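## Task

Put the vial plate into the front position of the autosampler drawer, oriented so well A1 sits at the back left, then push the drawer completely shut. All three glass vials must end upright in their wells. It counts as failed if any vial breaks (from a hard squeeze, a knock, or a drop of more than a few centimetres), or if any vial ends up lying down or tilted beyond a slight lean.

## Robot and tools

ROBOT. Two UR-type arms, left_arm and right_arm, each carry a Robotiq 140 gripper whose fingers can fold, plus a wrist camera. Each arm stands on its own carriage on one shared floor track that runs along y at x = 0. left_rail carries left_arm and is always the carriage on the +y side; right_rail carries right_arm. An arm's base sits at x = 0, y = its carriage position_m, z = 0.04 m, facing +x.

SCENE FRAME. Fixed to the table: table top is z = 0, +z up, +x is the direction the arms face, +y to their left, y = 0 at mid-track. The table edge is at x = 0.17 m. Result positions are in metres in this frame, orientation as quaternion wxyz.

GRIPPER FRAME. Fingers point along the gripper's +z and close along its y. end_effector_position is the point between the pads when closed; fingertips extend about 33 mm past it (less when wide open). Grip with the outer quarter of the pads near the tips; deeper grips can fold the fingers and hold loosely. Pressing tips-first into a surface folds them.

execute_actions(actions, cameras). actions is a list run in order; an empty list just reports state and images. Each action may hold:
- rows: up to 15 rows, each one control step (1/30 s). A row is a single list of 18 numbers in [-1, 1] covering both arms: left dx, dy, dz, rx, ry, rz, left gripper position, force_limit, speed, then the same nine for the right. The six pose numbers are an offset, not a pose: measured from that arm's Hand target as it was when the action began, in the Hand target's own axes; each row counts from that same start, not from the previous row. Scale: 1.0 = 0.6 m or 180 degrees; rx, ry, rz form one rotation vector. All zeros holds the arm at its Hand target. Raise offsets gradually (0.01 per row ≈ 0.18 m/s) for smooth motion.
- gripper numbers are absolute commands: position +1 = open 140 mm, about -0.8 = pads touching, -1 = close until blocked; force_limit -1 (≈14 N) to +1 (≈58 N) for a slow close; speed -1 (≈30 mm/s) to +1 (≈250 mm/s), faster closing grips harder. A 0 is a real command, so resend the current values to leave a gripper unchanged.
- steps: 1 to 450, default 15, at least one per row; after the last row the arm keeps heading to that row's target.
- left_rail / right_rail: position_m absolute (left -0.8 to 1.5 m, right -1.5 to 0.8 m), speed_m_s 0.01 to 1, acceleration_factor 0.1 to 1, or {"stop": true}. Keep carriages 0.78 m or more apart.
- until: ends the action early when rail conditions hold, e.g. {"left_rail": {"position_status": ["!=", "moving"]}} or {"all": {"status": "ended"}}.
cameras picks images: cam_high, cam_low, cam_over_bench, cam_over_drawer, cam_side_bench, cam_left_wrist, cam_right_wrist.
To drive: send position_m, then an action waiting until the rail stops moving, before placing the gripper at a scene point.

move(target, speed, blend, stop_force, zero, blocking, cameras). target is one 18-number row or a list of up to 15 rows, same layout and scale as above; every row's offsets count from the same Hand targets. Paths are straight, all lasting together, max 10 s. speed: m/s, 0.002 to 0.5 (default 0.25), one value or one per target. blend: corner rounding in m. stop_force: 4 to 80 N, ends an arm's path on contact; leave it out when backing away from a contact or turning the gripper. zero resets the force baseline first (default true). blocking=false returns early; then call wait or stop before further rows or moves. The result adds a move: line (done, off_target, held, fault, etc.; limits=paced or held).

wait(seconds 0 to 10): lets time run. stop(): brakes a running move. zoom_image(camera, region [x0, y0, x1, y1] pixels, at most 504x504). zero_wrist_force(arm). read_manual(section) returns licence texts only. finished_scene(scene: this scene's number) ends the scene irreversibly; the goal must already hold without the robot.

RESULTS. Hand target is what the next offsets count from. Tool commands shows current gripper commands. object_status: 0 moving, 1 blocked while opening, 2 blocked while closing (a grip), 3 reached target or pads met. position_measured is in counts: 3 open, ~75 = 100 mm, 139 = 60 mm, 200 = 20 mm, 230 closed. Joint positions per arm: rail (m) then six joints (rad). Wrist force and torque are in the end effector's axes. Rail position_status: moving, done, contact_stop, time_out, stopped, stopped_with_arm, stopped_for_other_arm, stopped_for_other_carriage; position_answer taken or not_taken. Each step the controller clips commands to within 150 mm and 16 degrees of the measured pose.

AVOID. Squeezing or bumping the vials, dropping the plate or anything off the table, arms touching each other, sudden jerks with a load. A torque at a joint's load limit or an outside force near 150 N stops the arm for 10 s. Long stretched holds heat motors (warning at 70 °C, brake at 85 °C). Use gentle speeds and stop_force near contacts.

Each tool is called after "Emit:" by a JSON object that holds its "name" and its "arguments".

## Session

Emit:
{"name": "execute_actions", "arguments": {"actions": []}}

Scene clock: 0.00 s.
left_arm: end_effector_position=(+0.3563, +0.7943, +0.5790) position_measured=3 object_status=3 end_effector_quat_wxyz=(+0.000, +0.000, +1.000, +0.000) | right_arm: end_effector_position=(+0.3563, -1.2267, +0.5790) position_measured=3 object_status=3 end_effector_quat_wxyz=(+0.000, +0.000, +1.000, +0.000)
Joint positions: left_arm=[0.716 -0.281 -2.157 1.821 -1.235 -1.571 -0.281] | right_arm=[-1.305 -0.28 -2.157 1.821 -1.235 -1.571 -0.28]
Joint velocities: within noise
Joint torques (N m): no reading
Wrist force (N): no reading
Wrist torque (N m): no reading
Wrist force, peak (N): no reading
Hand target: left_arm +0.3563, +0.7943, +0.5790; +0.000, +0.000, +1.000, +0.000 | right_arm +0.3563, -1.2267, +0.5790; +0.000, +0.000, +1.000, +0.000
Tool commands: left_gripper/position=+1.0 left_gripper/force_limit=+1.0 left_gripper/speed=+1.0 right_gripper/position=+1.0 right_gripper/force_limit=+1.0 right_gripper/speed=+1.0
left_rail: position_m=0.716 position_status=done
right_rail: position_m=-1.305 position_status=done

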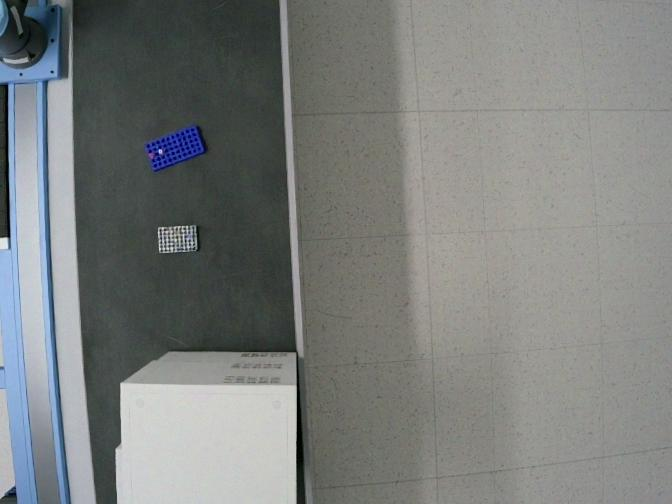

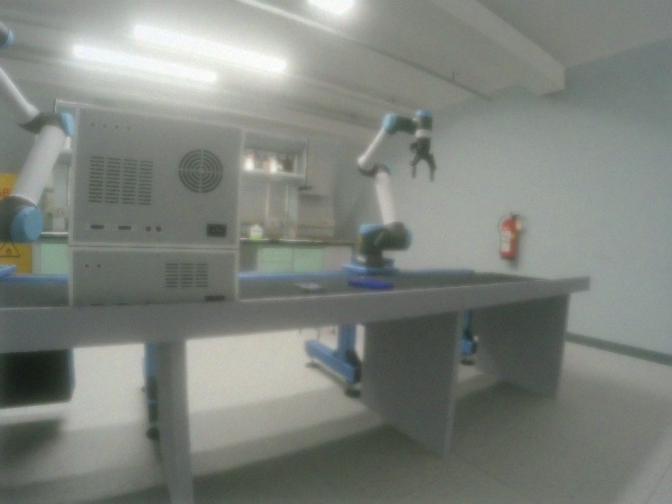

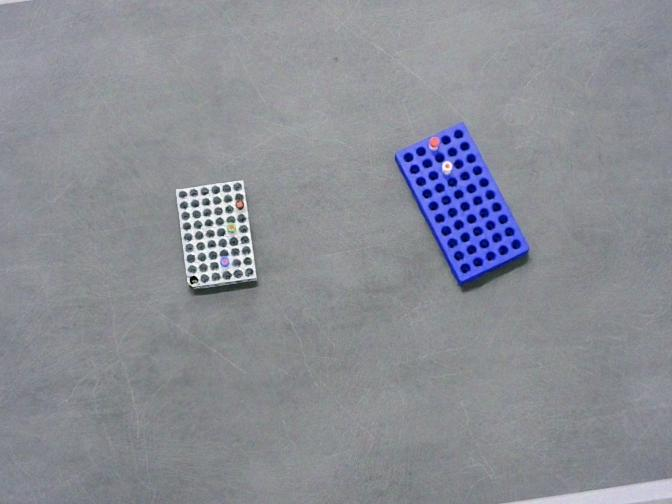

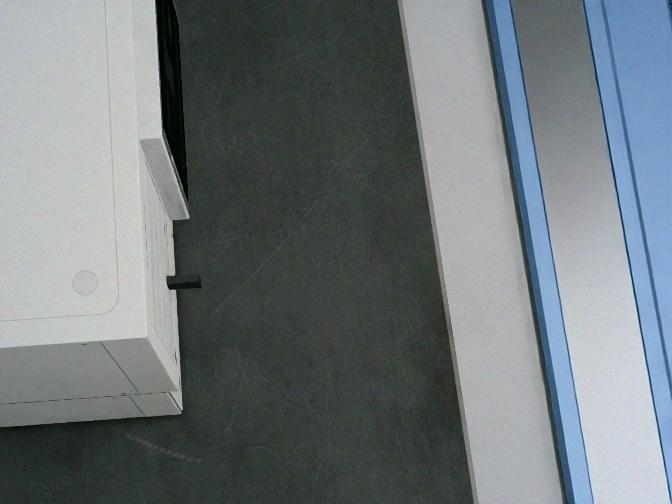

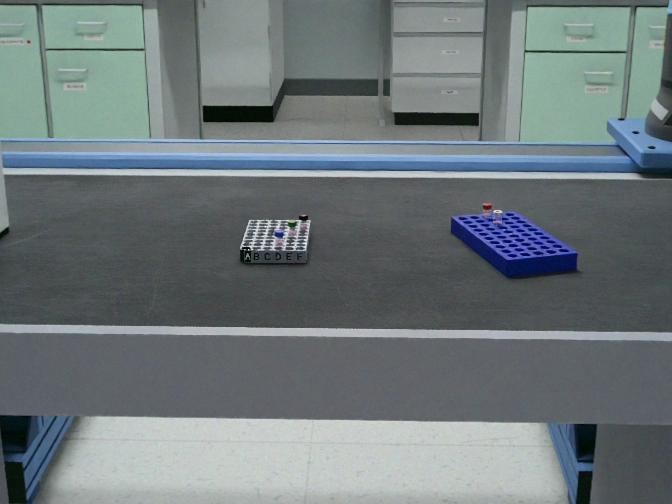

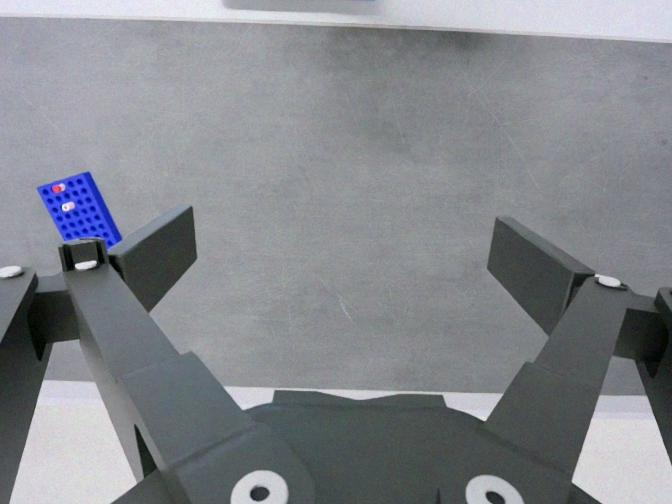

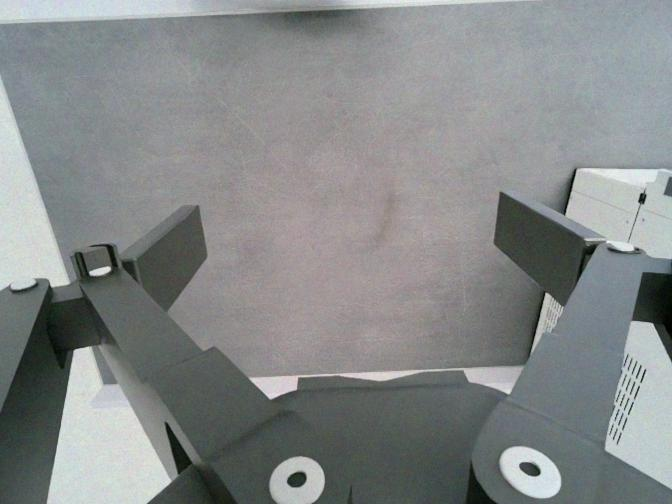

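Emit:
{"name": "zoom_image", "arguments": {"camera": "cam_over_bench", "region": [160, 160, 280, 310]}}

Emit:
{"name": "zoom_image", "arguments": {"camera": "cam_side_bench", "region": [220, 190, 340, 280]}}

Emit:
{"name": "zoom_image", "arguments": {"camera": "cam_over_drawer", "region": [60, 130, 260, 430]}}

Emit:
{"name": "zoom_image", "arguments": {"camera": "cam_right_wrist", "region": [492, 150, 672, 460]}}

Scaled by 3.360 from the camera's 672x504 image, which has a finer 960x720 frame.

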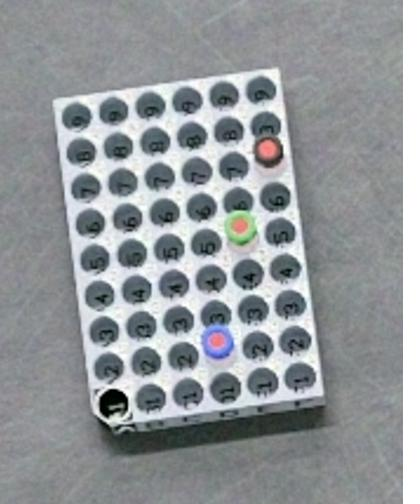

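Scaled by 4.200 from the camera's 672x504 image, which has a finer 960x720 frame.

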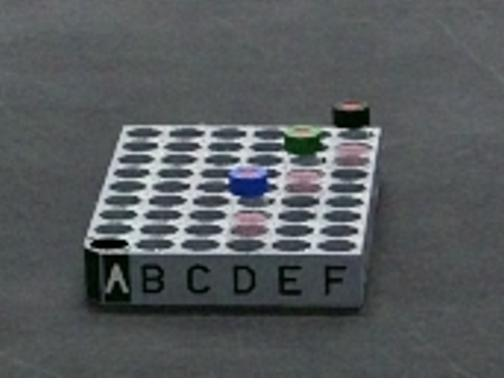

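Scaled by 1.680 from the camera's 672x504 image, which has a finer 960x720 frame.

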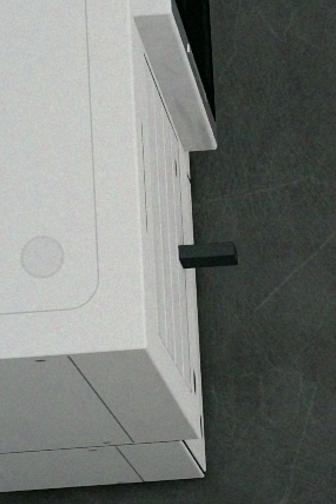

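Scaled by 1.626 from the camera's 672x504 image, which has a finer 960x720 frame.

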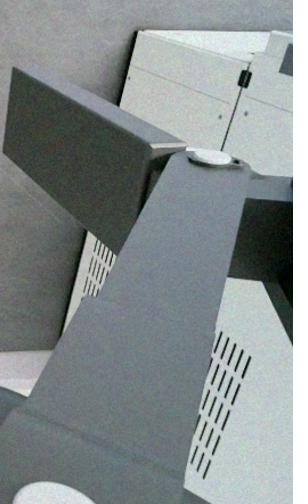

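Emit:
{"name": "execute_actions", "arguments": {"actions": [{"right_rail":{"position_m":-0.45,"speed_m_s":0.6},"steps":200,"until":{"right_rail":{"position_status":["!=","moving"]}}}], "cameras": []}}

Emit:
{"name": "move", "arguments": {"target": [0,0,0,0,0,0,1,1,1,0.15,0,0.43,0,-0.25,0,1,1,1]}}

Scene clock: 81.80 s.
left_arm: end_effector_position=(+0.3563, +0.7943, +0.5790) position_measured=3 object_status=3 end_effector_quat_wxyz=(+0.000, +0.000, +1.000, +0.000) | right_arm: end_effector_position=(+0.3563, -0.3715, +0.5790) position_measured=3 object_status=3 end_effector_quat_wxyz=(+0.000, +0.000, +1.000, +0.000) end_effector_velocity=(+0.000, +0.001, +0.000) end_effector_angular_velocity=(+0.000, +0.001, -0.001)
Joint positions: left_arm=[0.716 -0.281 -2.157 1.821 -1.235 -1.571 -0.28] | right_arm=[-0.45 -0.28 -2.157 1.821 -1.235 -1.571 -0.28]
Joint velocities: left_arm=[within noise] | right_arm=[0.001 0 0.001 0 0 0 0.001]
Joint torques (N m): left_arm=[3.38 1.47 -45.27 -3.54 0.02 0.17] | right_arm=[-1.57 4.33 -41.64 -4.15 -0.74 0.01]
Wrist force (N): left_arm=[0.2 0.1 -0.3] | right_arm=[-0.3 0.0 -0.4]
Wrist torque (N m): left_arm=[0.03 -0.05 0.00] | right_arm=[-0.01 0.08 0.01]
Wrist force, peak (N): left_arm=[0.2 0.3 -0.5] | right_arm=[-0.2 -2.1 -0.5]
Hand target: left_arm +0.3563, +0.7943, +0.5790; +0.000, +0.000, +1.000, +0.000 | right_arm +0.3563, -0.3715, +0.5790; +0.000, +0.000, +1.000, +0.000
Tool commands: left_gripper/position=+1.0 left_gripper/force_limit=+1.0 left_gripper/speed=+1.0 right_gripper/position=+1.0 right_gripper/force_limit=+1.0 right_gripper/speed=+1.0
left_rail: position_m=0.716 position_status=done
right_rail: position_m=-0.450 speed_m_s=0.60 position_status=done

Scene clock: 85.37 s.
left_arm: end_effector_position=(+0.3563, +0.7943, +0.5790) position_measured=3 object_status=3 end_effector_quat_wxyz=(+0.000, +0.000, +1.000, +0.000) | right_arm: end_effector_position=(+0.2671, -0.3692, +0.3210) position_measured=3 object_status=3 end_effector_quat_wxyz=(+0.349, +0.048, +0.928, -0.118)
Joint positions: left_arm=[0.716 -0.281 -2.157 1.821 -1.235 -1.571 -0.281] | right_arm=[-0.45 -0.32 -3.095 2.666 -1.897 -1.611 -0.233]
Joint torques (N m): left_arm=[4.04 5.75 -43.84 -3.17 0.1 -0.23] | right_arm=[18.02 58.21 -35.96 -8.72 -3.09 4.11]
Wrist force (N): left_arm=[0.2 0.4 -0.4] | right_arm=[0.4 0.2 0.2]
Wrist torque (N m): left_arm=[0.09 -0.05 0.00] | right_arm=[-0.04 -0.18 -0.15]
Wrist force, peak (N): left_arm=[0.4 0.5 -0.4] | right_arm=[-1.9 0.1 -1.4]
Hand target: left_arm +0.3563, +0.7943, +0.5790; +0.000, +0.000, +1.000, +0.000 | right_arm +0.2664, -0.3714, +0.3210; +0.383, +0.000, +0.924, +0.000
Off the commanded pose: left_arm 0.000 m, 0 deg | right_arm 0.002 m, 15 deg.
left_rail: position_m=0.716 position_status=done
right_rail: position_m=-0.450 speed_m_s=0.60 position_status=done
move: off_target (right_arm); limits=paced

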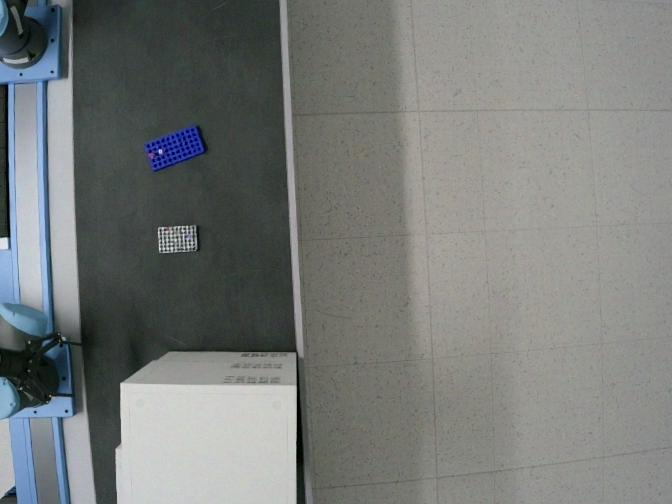

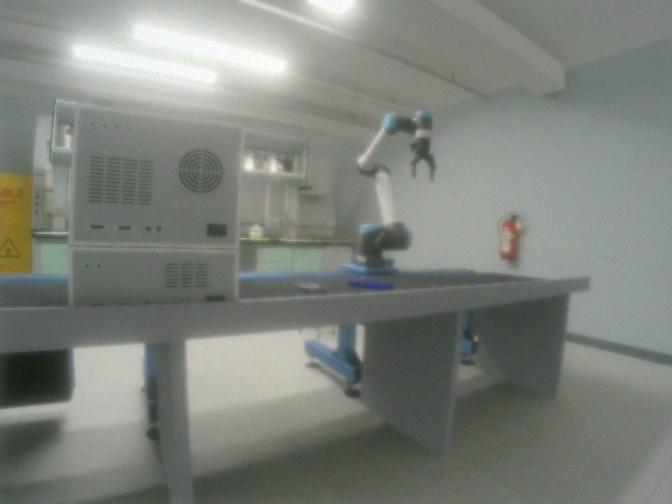

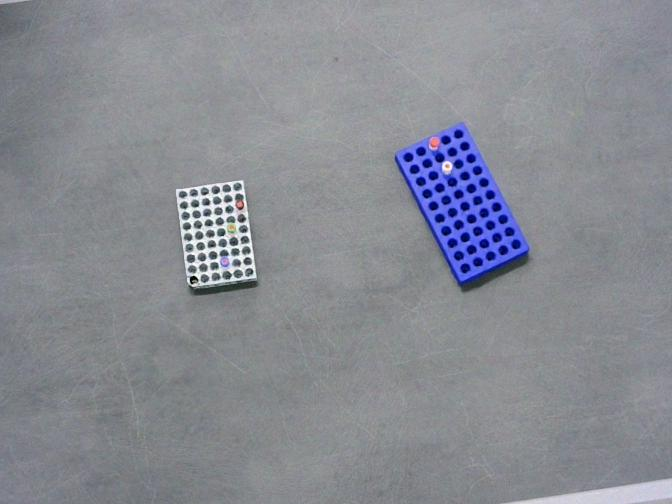

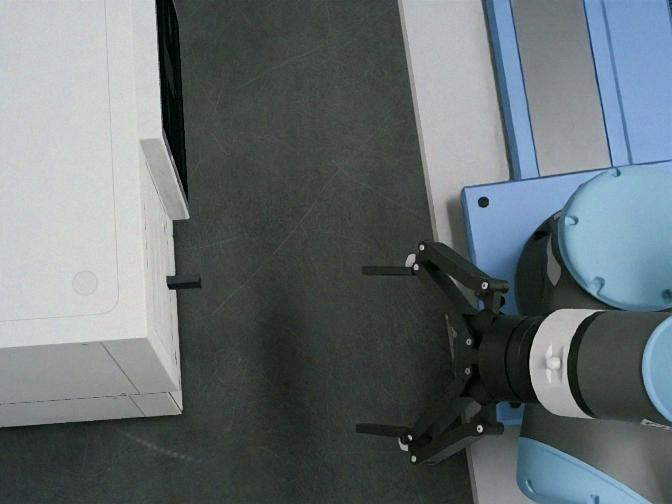

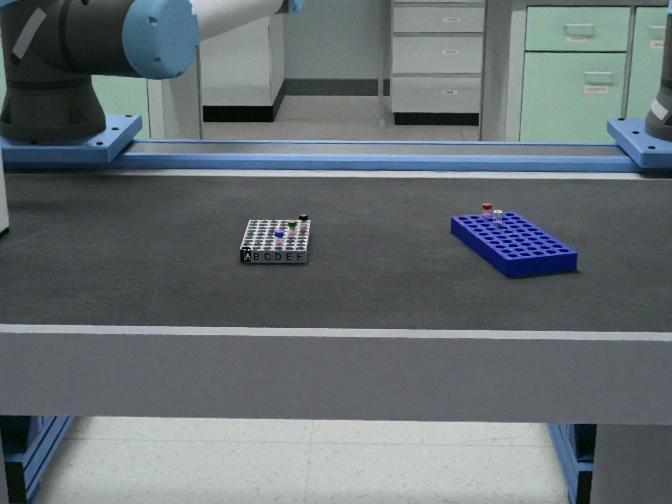

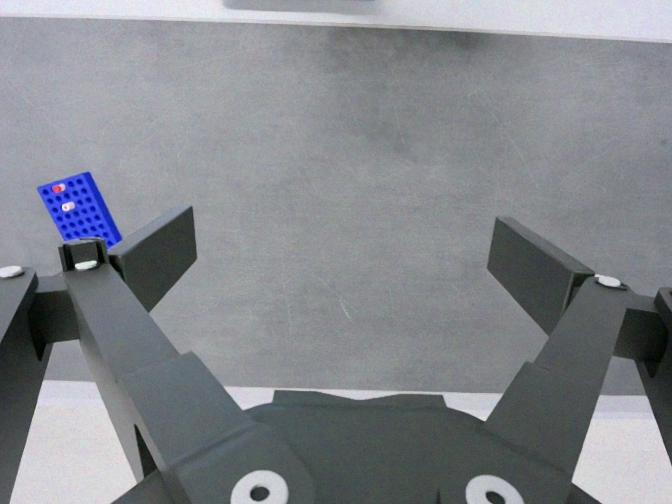

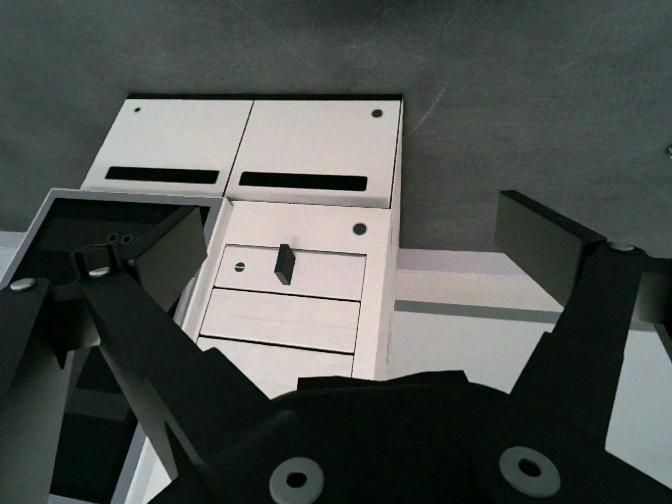

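Emit:
{"name": "execute_actions", "arguments": {"actions": [{"left_rail":{"position_m":1.1},"right_rail":{"position_m":-0.1},"steps":200,"until":{"all":{"status":"ended"}}}], "cameras": []}}

Scene clock: 136.70 s.
left_arm: end_effector_position=(+0.3563, +1.1785, +0.5790) position_measured=3 object_status=3 end_effector_quat_wxyz=(+0.000, +0.000, +1.000, +0.000) end_effector_velocity=(+0.000, +0.002, +0.000) end_effector_angular_velocity=(+0.000, +0.000, +0.000) | right_arm: end_effector_position=(+0.2670, -0.0193, +0.3210) position_measured=3 object_status=3 end_effector_quat_wxyz=(+0.356, +0.049, +0.926, -0.119) end_effector_velocity=(+0.000, +0.001, +0.001) end_effector_angular_velocity=(-0.001, -0.002, +0.000)
Joint positions: left_arm=[1.1 -0.281 -2.157 1.821 -1.235 -1.571 -0.281] | right_arm=[-0.1 -0.273 -3.083 2.676 -1.931 -1.642 -0.196]
Joint velocities: left_arm=[0.001 0 0 0 0 0 0] | right_arm=[0.001 0.002 0 -0.001 -0.002 -0.001 0.001]
Joint torques (N m): left_arm=[3.64 4.52 -43.6 -2.38 -0.13 0.47] | right_arm=[13.46 57.25 -36.25 -9.03 -3.47 4.03]
Wrist force (N): left_arm=[0.4 0.3 -0.2] | right_arm=[0.3 0.3 0.2]
Wrist torque (N m): left_arm=[0.08 -0.08 0.00] | right_arm=[-0.03 -0.16 -0.15]
Wrist force, peak (N): left_arm=[0.3 -2.2 -0.2] | right_arm=[-0.1 -2.3 0.9]
Hand target: left_arm +0.3563, +1.1785, +0.5790; +0.000, +0.000, +1.000, +0.000 | right_arm +0.2664, -0.0215, +0.3210; +0.383, +0.000, +0.924, +0.000
Tool commands: left_gripper/position=+1.0 left_gripper/force_limit=+1.0 left_gripper/speed=+1.0 right_gripper/position=+1.0 right_gripper/force_limit=+1.0 right_gripper/speed=+1.0
Off the commanded pose: left_arm 0.000 m, 0 deg | right_arm 0.002 m, 15 deg.
left_rail: position_m=1.100 position_status=done
right_rail: position_m=-0.100 speed_m_s=0.60 position_status=done

Emit:
{"name": "move", "arguments": {"target": [0,0,0,0,0,0,1,1,1,-0.086,-0.70,0.065,0,0,0,1,1,1], "cameras": ["cam_over_drawer","cam_right_wrist"]}}

Scene clock: 146.83 s.
left_arm: end_effector_position=(+0.3563, +1.1786, +0.5790) position_measured=3 object_status=3 end_effector_quat_wxyz=(+0.000, +0.000, +1.000, +0.000) | right_arm: end_effector_position=(+0.3304, -0.4414, +0.3299) position_measured=3 object_status=3 end_effector_quat_wxyz=(+0.383, +0.000, +0.924, +0.000)
Joint positions: left_arm=[1.1 -0.281 -2.157 1.821 -1.235 -1.571 -0.28] | right_arm=[-0.1 -1.83 -2.22 2.411 -1.511 -0.818 -1.929]
Joint torques (N m): left_arm=[5.44 7.15 -46.8 -2.53 0.05 0.22] | right_arm=[-17.08 25.5 -54.2 -1 3.95 -3.94]
Wrist force (N): left_arm=[0.3 0.4 -0.2] | right_arm=[0.2 -0.4 0.1]
Wrist torque (N m): left_arm=[0.09 -0.07 0.00] | right_arm=[-0.18 -0.13 -0.16]
Wrist force, peak (N): left_arm=[0.8 0.0 -0.3] | right_arm=[-0.1 -1.5 0.6]
Hand target: left_arm +0.3563, +1.1786, +0.5790; +0.000, +0.000, +1.000, +0.000 | right_arm +0.3304, -0.4414, +0.3299; +0.383, +0.000, +0.924, +0.000
Off the commanded pose: left_arm 0.000 m, 0 deg | right_arm 0.000 m, 0 deg.
left_rail: position_m=1.100 position_status=done
right_rail: position_m=-0.100 speed_m_s=0.60 position_status=done
move: done; limits=paced
Images, in order: cam_over_drawer, cam_right_wrist.

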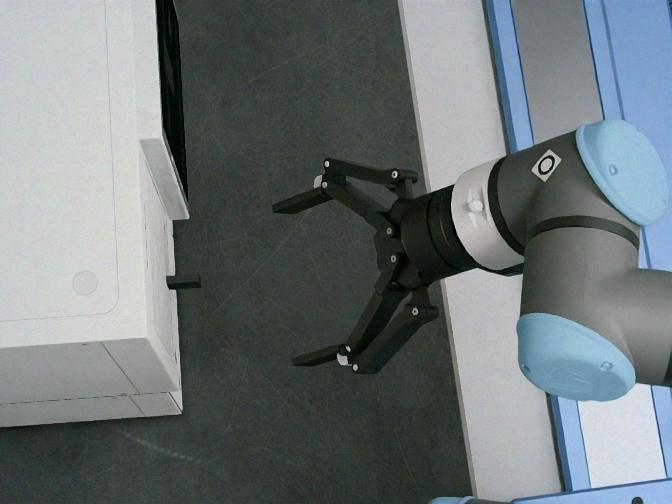

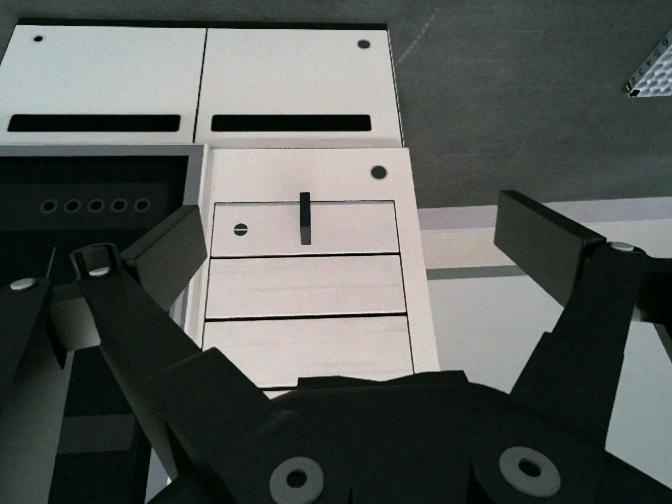

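Emit:
{"name": "move", "arguments": {"target": [0,0,0,0,0,0,1,1,1,-0.035,-0.032,0.083,0,0,0,0,1,0], "cameras": ["cam_over_drawer","cam_right_wrist"]}}

Emit:
{"name": "zoom_image", "arguments": {"camera": "cam_right_wrist", "region": [180, 120, 520, 400]}}

Scene clock: 174.13 s.
left_arm: end_effector_position=(+0.3563, +1.1786, +0.5790) position_measured=3 object_status=3 end_effector_quat_wxyz=(+0.000, +0.000, +1.000, +0.000) | right_arm: end_effector_position=(+0.3804, -0.4606, +0.3096) position_measured=129 object_status=3 end_effector_quat_wxyz=(+0.383, +0.000, +0.924, +0.000)
Joint positions: left_arm=[1.1 -0.281 -2.157 1.821 -1.235 -1.571 -0.281] | right_arm=[-0.1 -1.669 -2.111 2.439 -1.801 -0.79 -1.709]
Joint torques (N m): left_arm=[5.58 11.45 -49.41 -2.24 0.03 0.28] | right_arm=[15.61 16.88 -37.29 -7.89 -1.11 4.09]
Wrist force (N): left_arm=[-0.1 0.1 -0.3] | right_arm=[0.2 0.2 0.4]
Wrist torque (N m): left_arm=[0.02 0.02 0.00] | right_arm=[-0.03 -0.10 -0.18]
Wrist force, peak (N): left_arm=[0.5 0.5 -0.4] | right_arm=[0.8 0.3 0.8]
Hand target: left_arm +0.3563, +1.1786, +0.5790; +0.000, +0.000, +1.000, +0.000 | right_arm +0.3805, -0.4606, +0.3096; +0.383, +0.000, +0.924, +0.000
Off the commanded pose: left_arm 0.000 m, 0 deg | right_arm 0.000 m, 0 deg.
left_rail: position_m=1.100 position_status=done
right_rail: position_m=-0.100 speed_m_s=0.60 position_status=done
move: done
Images, in order: cam_over_drawer, cam_right_wrist.

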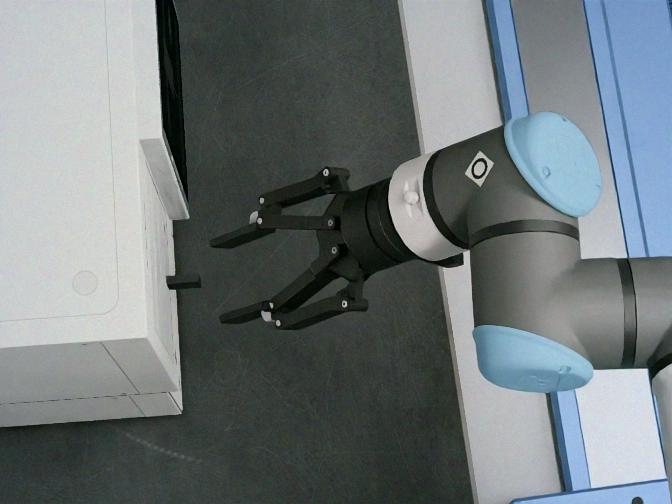

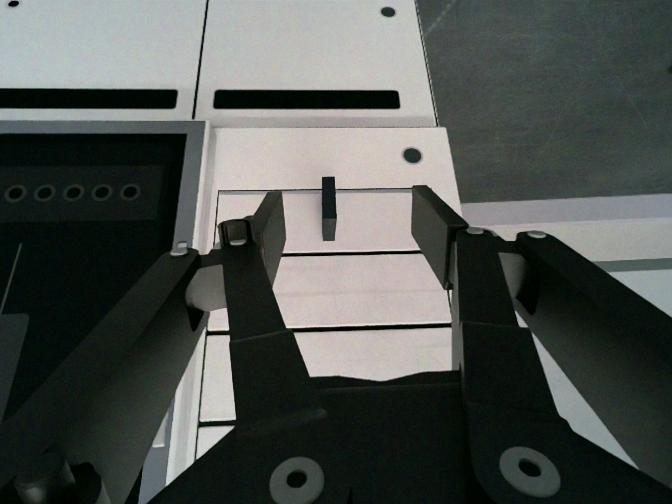

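Scaled by 1.482 from the camera's 672x504 image, which has a finer 960x720 frame.

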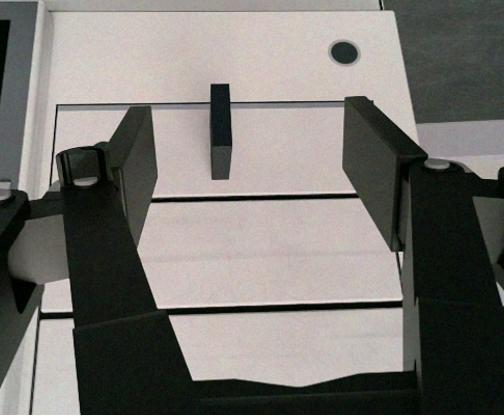

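Emit:
{"name": "move", "arguments": {"target": [0,0,0,0,0,0,1,1,1,-0.0165,-0.0125,0.1296,0,0,0,0,1,0], "cameras": ["cam_over_drawer","cam_right_wrist"], "speed": 0.08, "stop_force": 15}}

Emit:
{"name": "zoom_image", "arguments": {"camera": "cam_right_wrist", "region": [180, 120, 520, 400]}}

Emit:
{"name": "zoom_image", "arguments": {"camera": "cam_over_drawer", "region": [100, 200, 300, 360]}}

Scene clock: 203.57 s.
left_arm: end_effector_position=(+0.3563, +1.1786, +0.5790) position_measured=3 object_status=3 end_effector_quat_wxyz=(+0.000, +0.000, +1.000, +0.000) | right_arm: end_effector_position=(+0.4425, -0.4681, +0.2616) position_measured=129 object_status=3 end_effector_quat_wxyz=(+0.383, +0.000, +0.924, +0.000)
Joint positions: left_arm=[1.1 -0.281 -2.157 1.821 -1.235 -1.571 -0.281] | right_arm=[-0.1 -1.498 -1.949 2.494 -2.189 -0.788 -1.467]
Joint torques (N m): left_arm=[6.15 11.37 -51.26 -2.58 -0.05 -0.05] | right_arm=[17.77 8.42 -36.61 -9.18 1.55 4.18]
Wrist force (N): left_arm=[0.4 -0.1 -0.1] | right_arm=[8.6 3.0 -4.4]
Wrist torque (N m): left_arm=[-0.02 -0.08 0.00] | right_arm=[-0.14 -0.10 -0.19]
Wrist force, peak (N): left_arm=[0.4 0.6 -0.3] | right_arm=[13.4 3.0 -10.1]
Hand target: left_arm +0.3563, +1.1786, +0.5790; +0.000, +0.000, +1.000, +0.000 | right_arm +0.4425, -0.4681, +0.2616; +0.383, +0.000, +0.924, +0.000
Off the commanded pose: left_arm 0.000 m, 0 deg | right_arm 0.000 m, 0 deg.
left_rail: position_m=1.100 position_status=done
right_rail: position_m=-0.100 speed_m_s=0.60 position_status=done
move: done
Images, in order: cam_over_drawer, cam_right_wrist.

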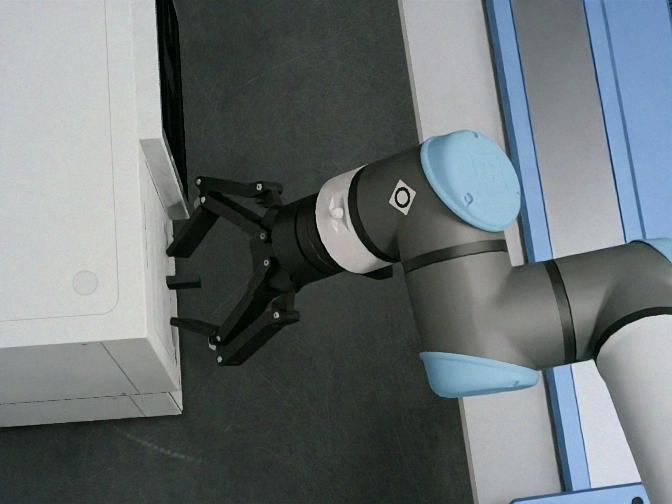

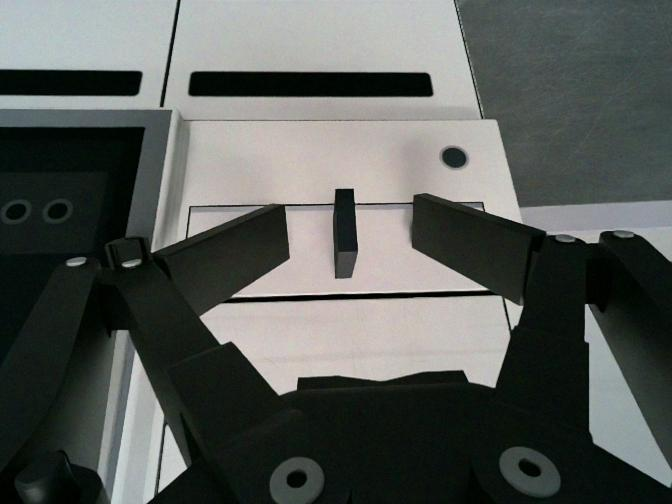

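Scaled by 1.482 from the camera's 672x504 image, which has a finer 960x720 frame.

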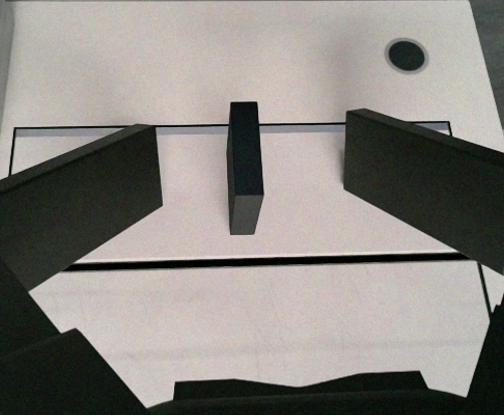

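Scaled by 2.520 from the camera's 672x504 image, which has a finer 960x720 frame.

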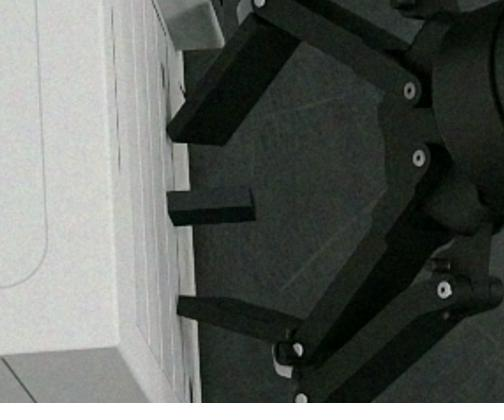

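Emit:
{"name": "move", "arguments": {"target": [0,0,0,0,0,0,1,1,1,0,0,-0.028,0,0,0,0,1,0], "cameras": ["cam_over_drawer","cam_right_wrist"], "speed": 0.08}}

Emit:
{"name": "move", "arguments": {"target": [0,0,0,0,0,0,1,1,1,0,0,0,0,0,0,-1,-0.3,-1], "cameras": ["cam_over_drawer","cam_right_wrist"]}}

Emit:
{"name": "zoom_image", "arguments": {"camera": "cam_over_drawer", "region": [100, 200, 300, 360]}}

Scene clock: 218.77 s.
left_arm: end_effector_position=(+0.3563, +1.1786, +0.5790) position_measured=3 object_status=3 end_effector_quat_wxyz=(+0.000, +0.000, +1.000, +0.000) | right_arm: end_effector_position=(+0.4307, -0.4681, +0.2734) position_measured=129 object_status=3 end_effector_quat_wxyz=(+0.383, +0.000, +0.924, +0.000)
Joint positions: left_arm=[1.1 -0.281 -2.157 1.821 -1.235 -1.571 -0.281] | right_arm=[-0.1 -1.529 -1.985 2.482 -2.11 -0.786 -1.511]
Joint torques (N m): left_arm=[4.32 16.42 -53.26 -2.3 0.05 0.55] | right_arm=[-13.89 -22.76 -49.29 -1.42 5.68 -3.72]
Wrist force (N): left_arm=[0.2 0.1 -0.1] | right_arm=[4.3 0.0 -5.1]
Wrist torque (N m): left_arm=[0.02 -0.04 0.00] | right_arm=[-0.09 -0.01 -0.16]
Wrist force, peak (N): left_arm=[0.1 0.3 -0.7] | right_arm=[9.4 3.3 -4.9]
Hand target: left_arm +0.3563, +1.1786, +0.5790; +0.000, +0.000, +1.000, +0.000 | right_arm +0.4306, -0.4681, +0.2735; +0.383, +0.000, +0.924, +0.000
Off the commanded pose: left_arm 0.000 m, 0 deg | right_arm 0.000 m, 0 deg.
left_rail: position_m=1.100 position_status=done
right_rail: position_m=-0.100 speed_m_s=0.60 position_status=done
move: done
Images, in order: cam_over_drawer, cam_right_wrist.

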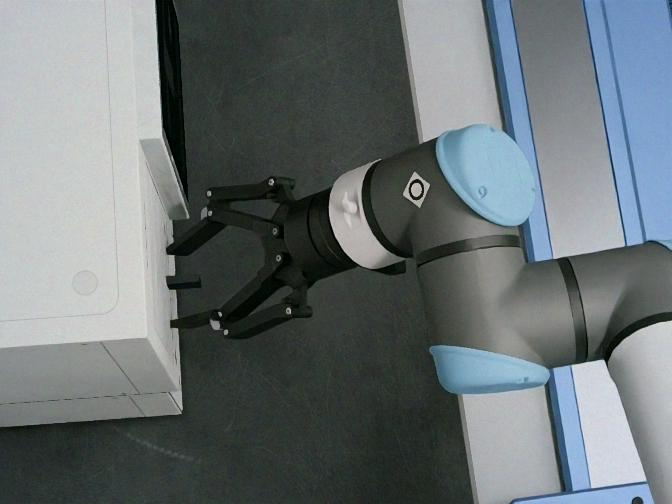

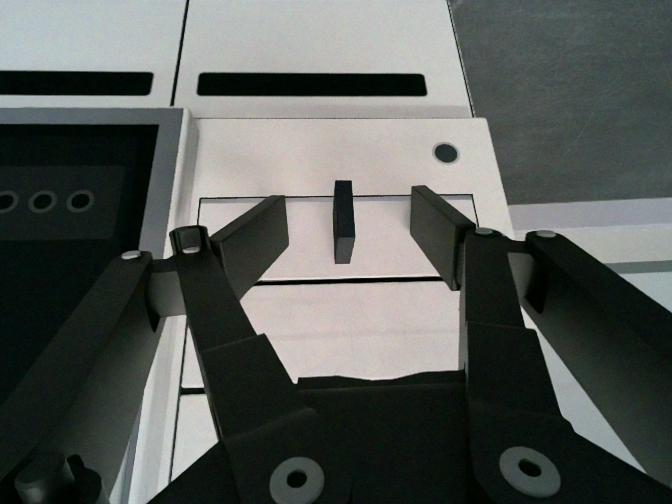

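Scene clock: 220.70 s.
left_arm: end_effector_position=(+0.3563, +1.1786, +0.5790) position_measured=3 object_status=3 end_effector_quat_wxyz=(+0.000, +0.000, +1.000, +0.000) | right_arm: end_effector_position=(+0.4306, -0.4683, +0.2736) position_measured=205 object_status=0 end_effector_quat_wxyz=(+0.383, +0.000, +0.924, +0.000)
Joint positions: left_arm=[1.1 -0.281 -2.157 1.821 -1.235 -1.571 -0.281] | right_arm=[-0.1 -1.529 -1.985 2.481 -2.11 -0.786 -1.512]
Joint torques (N m): left_arm=[4.85 14.68 -54.83 -2.55 0.36 -0.08] | right_arm=[6.28 -22.87 -30.81 1.62 5.87 -3.92]
Wrist force (N): left_arm=[0.2 0.2 0.0] | right_arm=[10.6 -35.3 2.7]
Wrist torque (N m): left_arm=[0.04 -0.06 0.01] | right_arm=[0.39 0.07 0.20]
Wrist force, peak (N): left_arm=[0.3 0.1 -0.6] | right_arm=[10.2 -36.3 2.7]
Hand target: left_arm +0.3563, +1.1786, +0.5790; +0.000, +0.000, +1.000, +0.000 | right_arm +0.4306, -0.4682, +0.2735; +0.383, +0.000, +0.924, +0.000
Off the commanded pose: left_arm 0.000 m, 0 deg | right_arm 0.000 m, 0 deg.
left_rail: position_m=1.100 position_status=done
right_rail: position_m=-0.100 speed_m_s=0.60 position_status=done
move: done
Images, in order: cam_over_drawer, cam_right_wrist.

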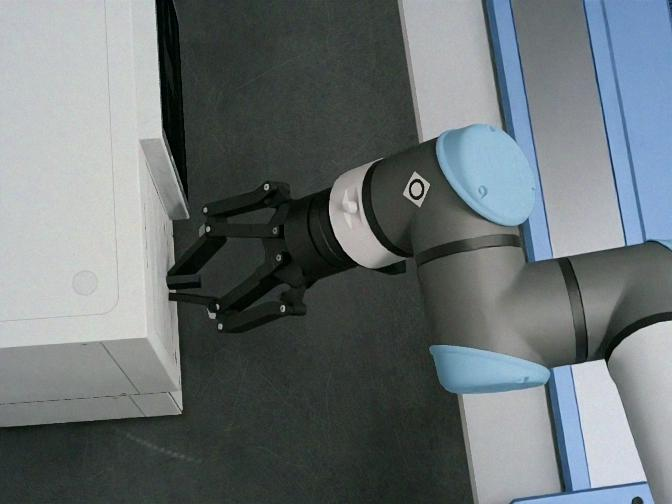

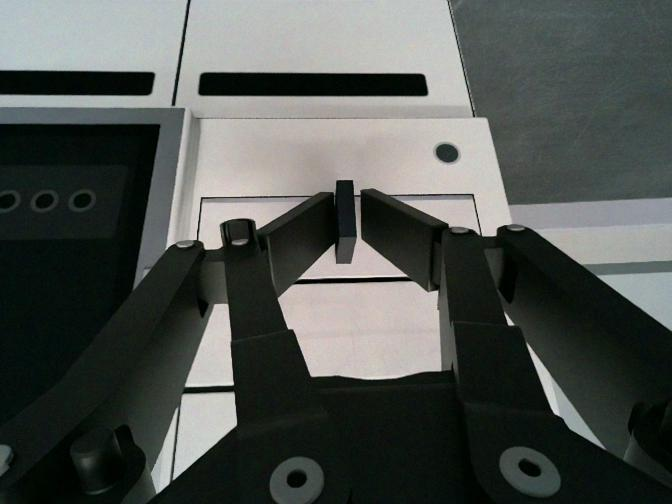

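Scaled by 2.520 from the camera's 672x504 image, which has a finer 960x720 frame.

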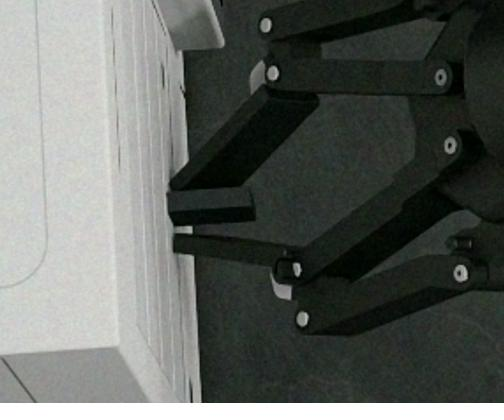

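Emit:
{"name": "move", "arguments": {"target": [0,0,0,0,0,0,1,1,1,0,-0.0117,-0.01,0,0,0,-1,-0.3,-1], "cameras": ["cam_over_drawer","cam_right_wrist"], "speed": 0.03}}

Emit:
{"name": "zoom_image", "arguments": {"camera": "cam_over_drawer", "region": [100, 200, 300, 360]}}

Scene clock: 230.57 s.
left_arm: end_effector_position=(+0.3563, +1.1786, +0.5790) position_measured=3 object_status=3 end_effector_quat_wxyz=(+0.000, +0.000, +1.000, +0.000) | right_arm: end_effector_position=(+0.4265, -0.4743, +0.2775) position_measured=211 object_status=2 end_effector_quat_wxyz=(+0.383, +0.000, +0.924, +0.000)
Joint positions: left_arm=[1.1 -0.281 -2.157 1.821 -1.235 -1.571 -0.281] | right_arm=[-0.1 -1.54 -1.981 2.469 -2.089 -0.786 -1.528]
Joint torques (N m): left_arm=[8.41 16.85 -53.32 -2.46 -0.34 0.31] | right_arm=[-53.03 14.05 -88.32 -23.26 -0.54 -4.46]
Wrist force (N): left_arm=[0.3 -0.2 0.0] | right_arm=[-4.1 81.8 -1.1]
Wrist torque (N m): left_arm=[-0.03 -0.06 0.00] | right_arm=[-1.57 -0.30 0.48]
Wrist force, peak (N): left_arm=[-0.4 0.1 -0.7] | right_arm=[-4.1 81.8 -1.1]
Hand target: left_arm +0.3563, +1.1786, +0.5790; +0.000, +0.000, +1.000, +0.000 | right_arm +0.4264, -0.4748, +0.2777; +0.383, +0.000, +0.924, +0.000
Off the commanded pose: left_arm 0.000 m, 0 deg | right_arm 0.000 m, 0 deg.
left_rail: position_m=1.100 position_status=done
right_rail: position_m=-0.100 speed_m_s=0.60 position_status=done
move: done
Images, in order: cam_over_drawer, cam_right_wrist.

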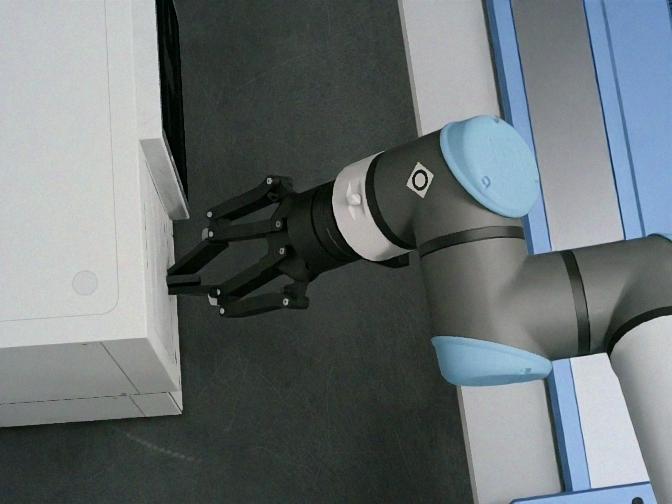

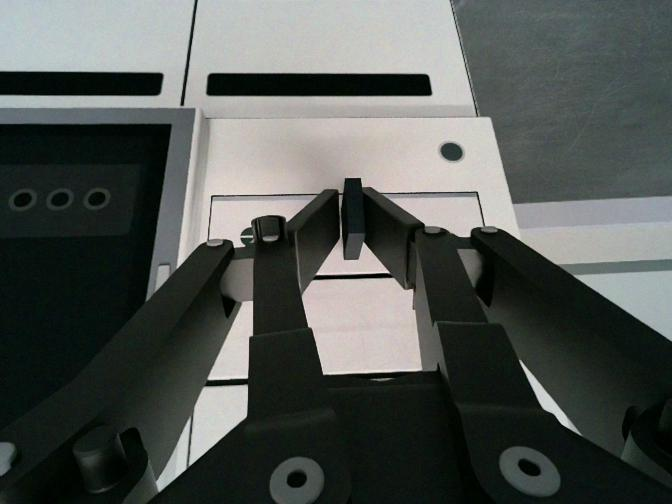

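Scaled by 2.520 from the camera's 672x504 image, which has a finer 960x720 frame.

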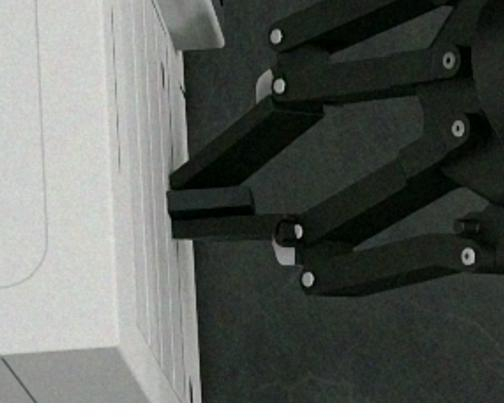

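Emit:
{"name": "move", "arguments": {"target": [0,0,0,0,0,0,1,1,1,0,0.0073,0,0,0,0,-1,-0.3,-1], "cameras": [], "speed": 0.03}}

Scene clock: 237.83 s.
left_arm: end_effector_position=(+0.3563, +1.1786, +0.5790) position_measured=3 object_status=3 end_effector_quat_wxyz=(+0.000, +0.000, +1.000, +0.000) | right_arm: end_effector_position=(+0.4262, -0.4716, +0.2779) position_measured=211 object_status=2 end_effector_quat_wxyz=(+0.383, +0.000, +0.924, +0.000)
Joint positions: left_arm=[1.1 -0.281 -2.157 1.821 -1.235 -1.571 -0.281] | right_arm=[-0.1 -1.541 -1.99 2.473 -2.084 -0.786 -1.528]
Joint torques (N m): left_arm=[6.01 19.04 -53.19 -1.91 -0.21 0.72] | right_arm=[14.39 -24.36 -32.15 -0.33 3.53 3.93]
Wrist force (N): left_arm=[0.1 0.0 -0.3] | right_arm=[8.2 -4.8 -6.5]
Wrist torque (N m): left_arm=[0.02 -0.02 0.00] | right_arm=[0.11 0.02 0.13]
Wrist force, peak (N): left_arm=[0.6 0.4 0.1] | right_arm=[-5.1 108.9 -9.2]
Hand target: left_arm +0.3563, +1.1786, +0.5790; +0.000, +0.000, +1.000, +0.000 | right_arm +0.4264, -0.4712, +0.2777; +0.383, +0.000, +0.924, +0.000
Off the commanded pose: left_arm 0.000 m, 0 deg | right_arm 0.000 m, 0 deg.
left_rail: position_m=1.100 position_status=done
right_rail: position_m=-0.100 speed_m_s=0.60 position_status=done
move: done

Emit:
{"name": "move", "arguments": {"target": [0,0,0,0,0,0,1,1,1,0.354,0,-0.354,0,0,0,-1,-0.3,-1], "cameras": ["cam_over_drawer","cam_right_wrist"], "speed": 0.07, "stop_force": 30}}

Scene clock: 250.33 s.
left_arm: end_effector_position=(+0.3563, +1.1786, +0.5790) position_measured=3 object_status=3 end_effector_quat_wxyz=(+0.000, +0.000, +1.000, +0.000) | right_arm: end_effector_position=(+0.3778, -0.4710, +0.2772) position_measured=218 object_status=2 end_effector_quat_wxyz=(+0.382, +0.001, +0.924, +0.000)
Joint positions: left_arm=[1.1 -0.281 -2.157 1.821 -1.235 -1.571 -0.281] | right_arm=[-0.1 -1.672 -2.058 2.476 -1.89 -0.791 -1.712]
Joint torques (N m): left_arm=[7.71 17.29 -52.7 -2.1 0.38 0.56] | right_arm=[-25.4 36.34 -52.85 -30.5 -6.24 4.28]
Wrist force (N): left_arm=[0.3 -0.1 0.0] | right_arm=[-41.1 104.3 -33.5]
Wrist torque (N m): left_arm=[-0.01 -0.07 0.01] | right_arm=[-1.17 -0.79 -0.50]
Wrist force, peak (N): left_arm=[-0.2 -0.6 -0.4] | right_arm=[-41.1 104.3 -33.5]
Hand target: left_arm +0.3563, +1.1786, +0.5790; +0.000, +0.000, +1.000, +0.000 | right_arm +0.3778, -0.4710, +0.2772; +0.382, +0.001, +0.924, +0.000 (not the last commanded pose)
Off the commanded pose: left_arm 0.000 m, 0 deg | right_arm 0.252 m, 0 deg.
left_rail: position_m=1.100 position_status=done
right_rail: position_m=-0.100 speed_m_s=0.60 position_status=done
move: contact (right_arm)
Images, in order: cam_over_drawer, cam_right_wrist.

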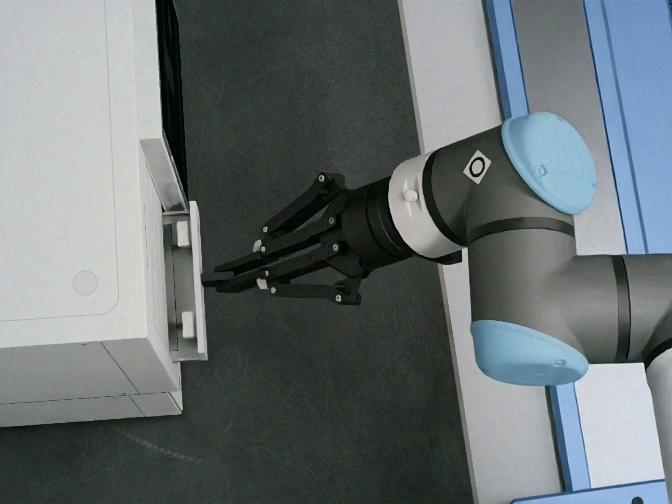

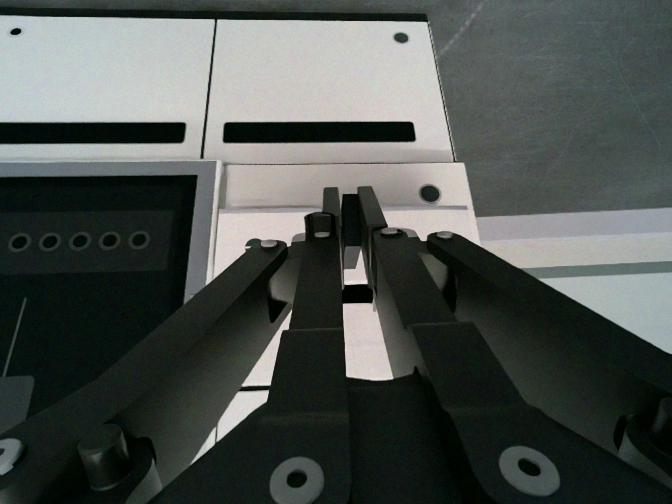

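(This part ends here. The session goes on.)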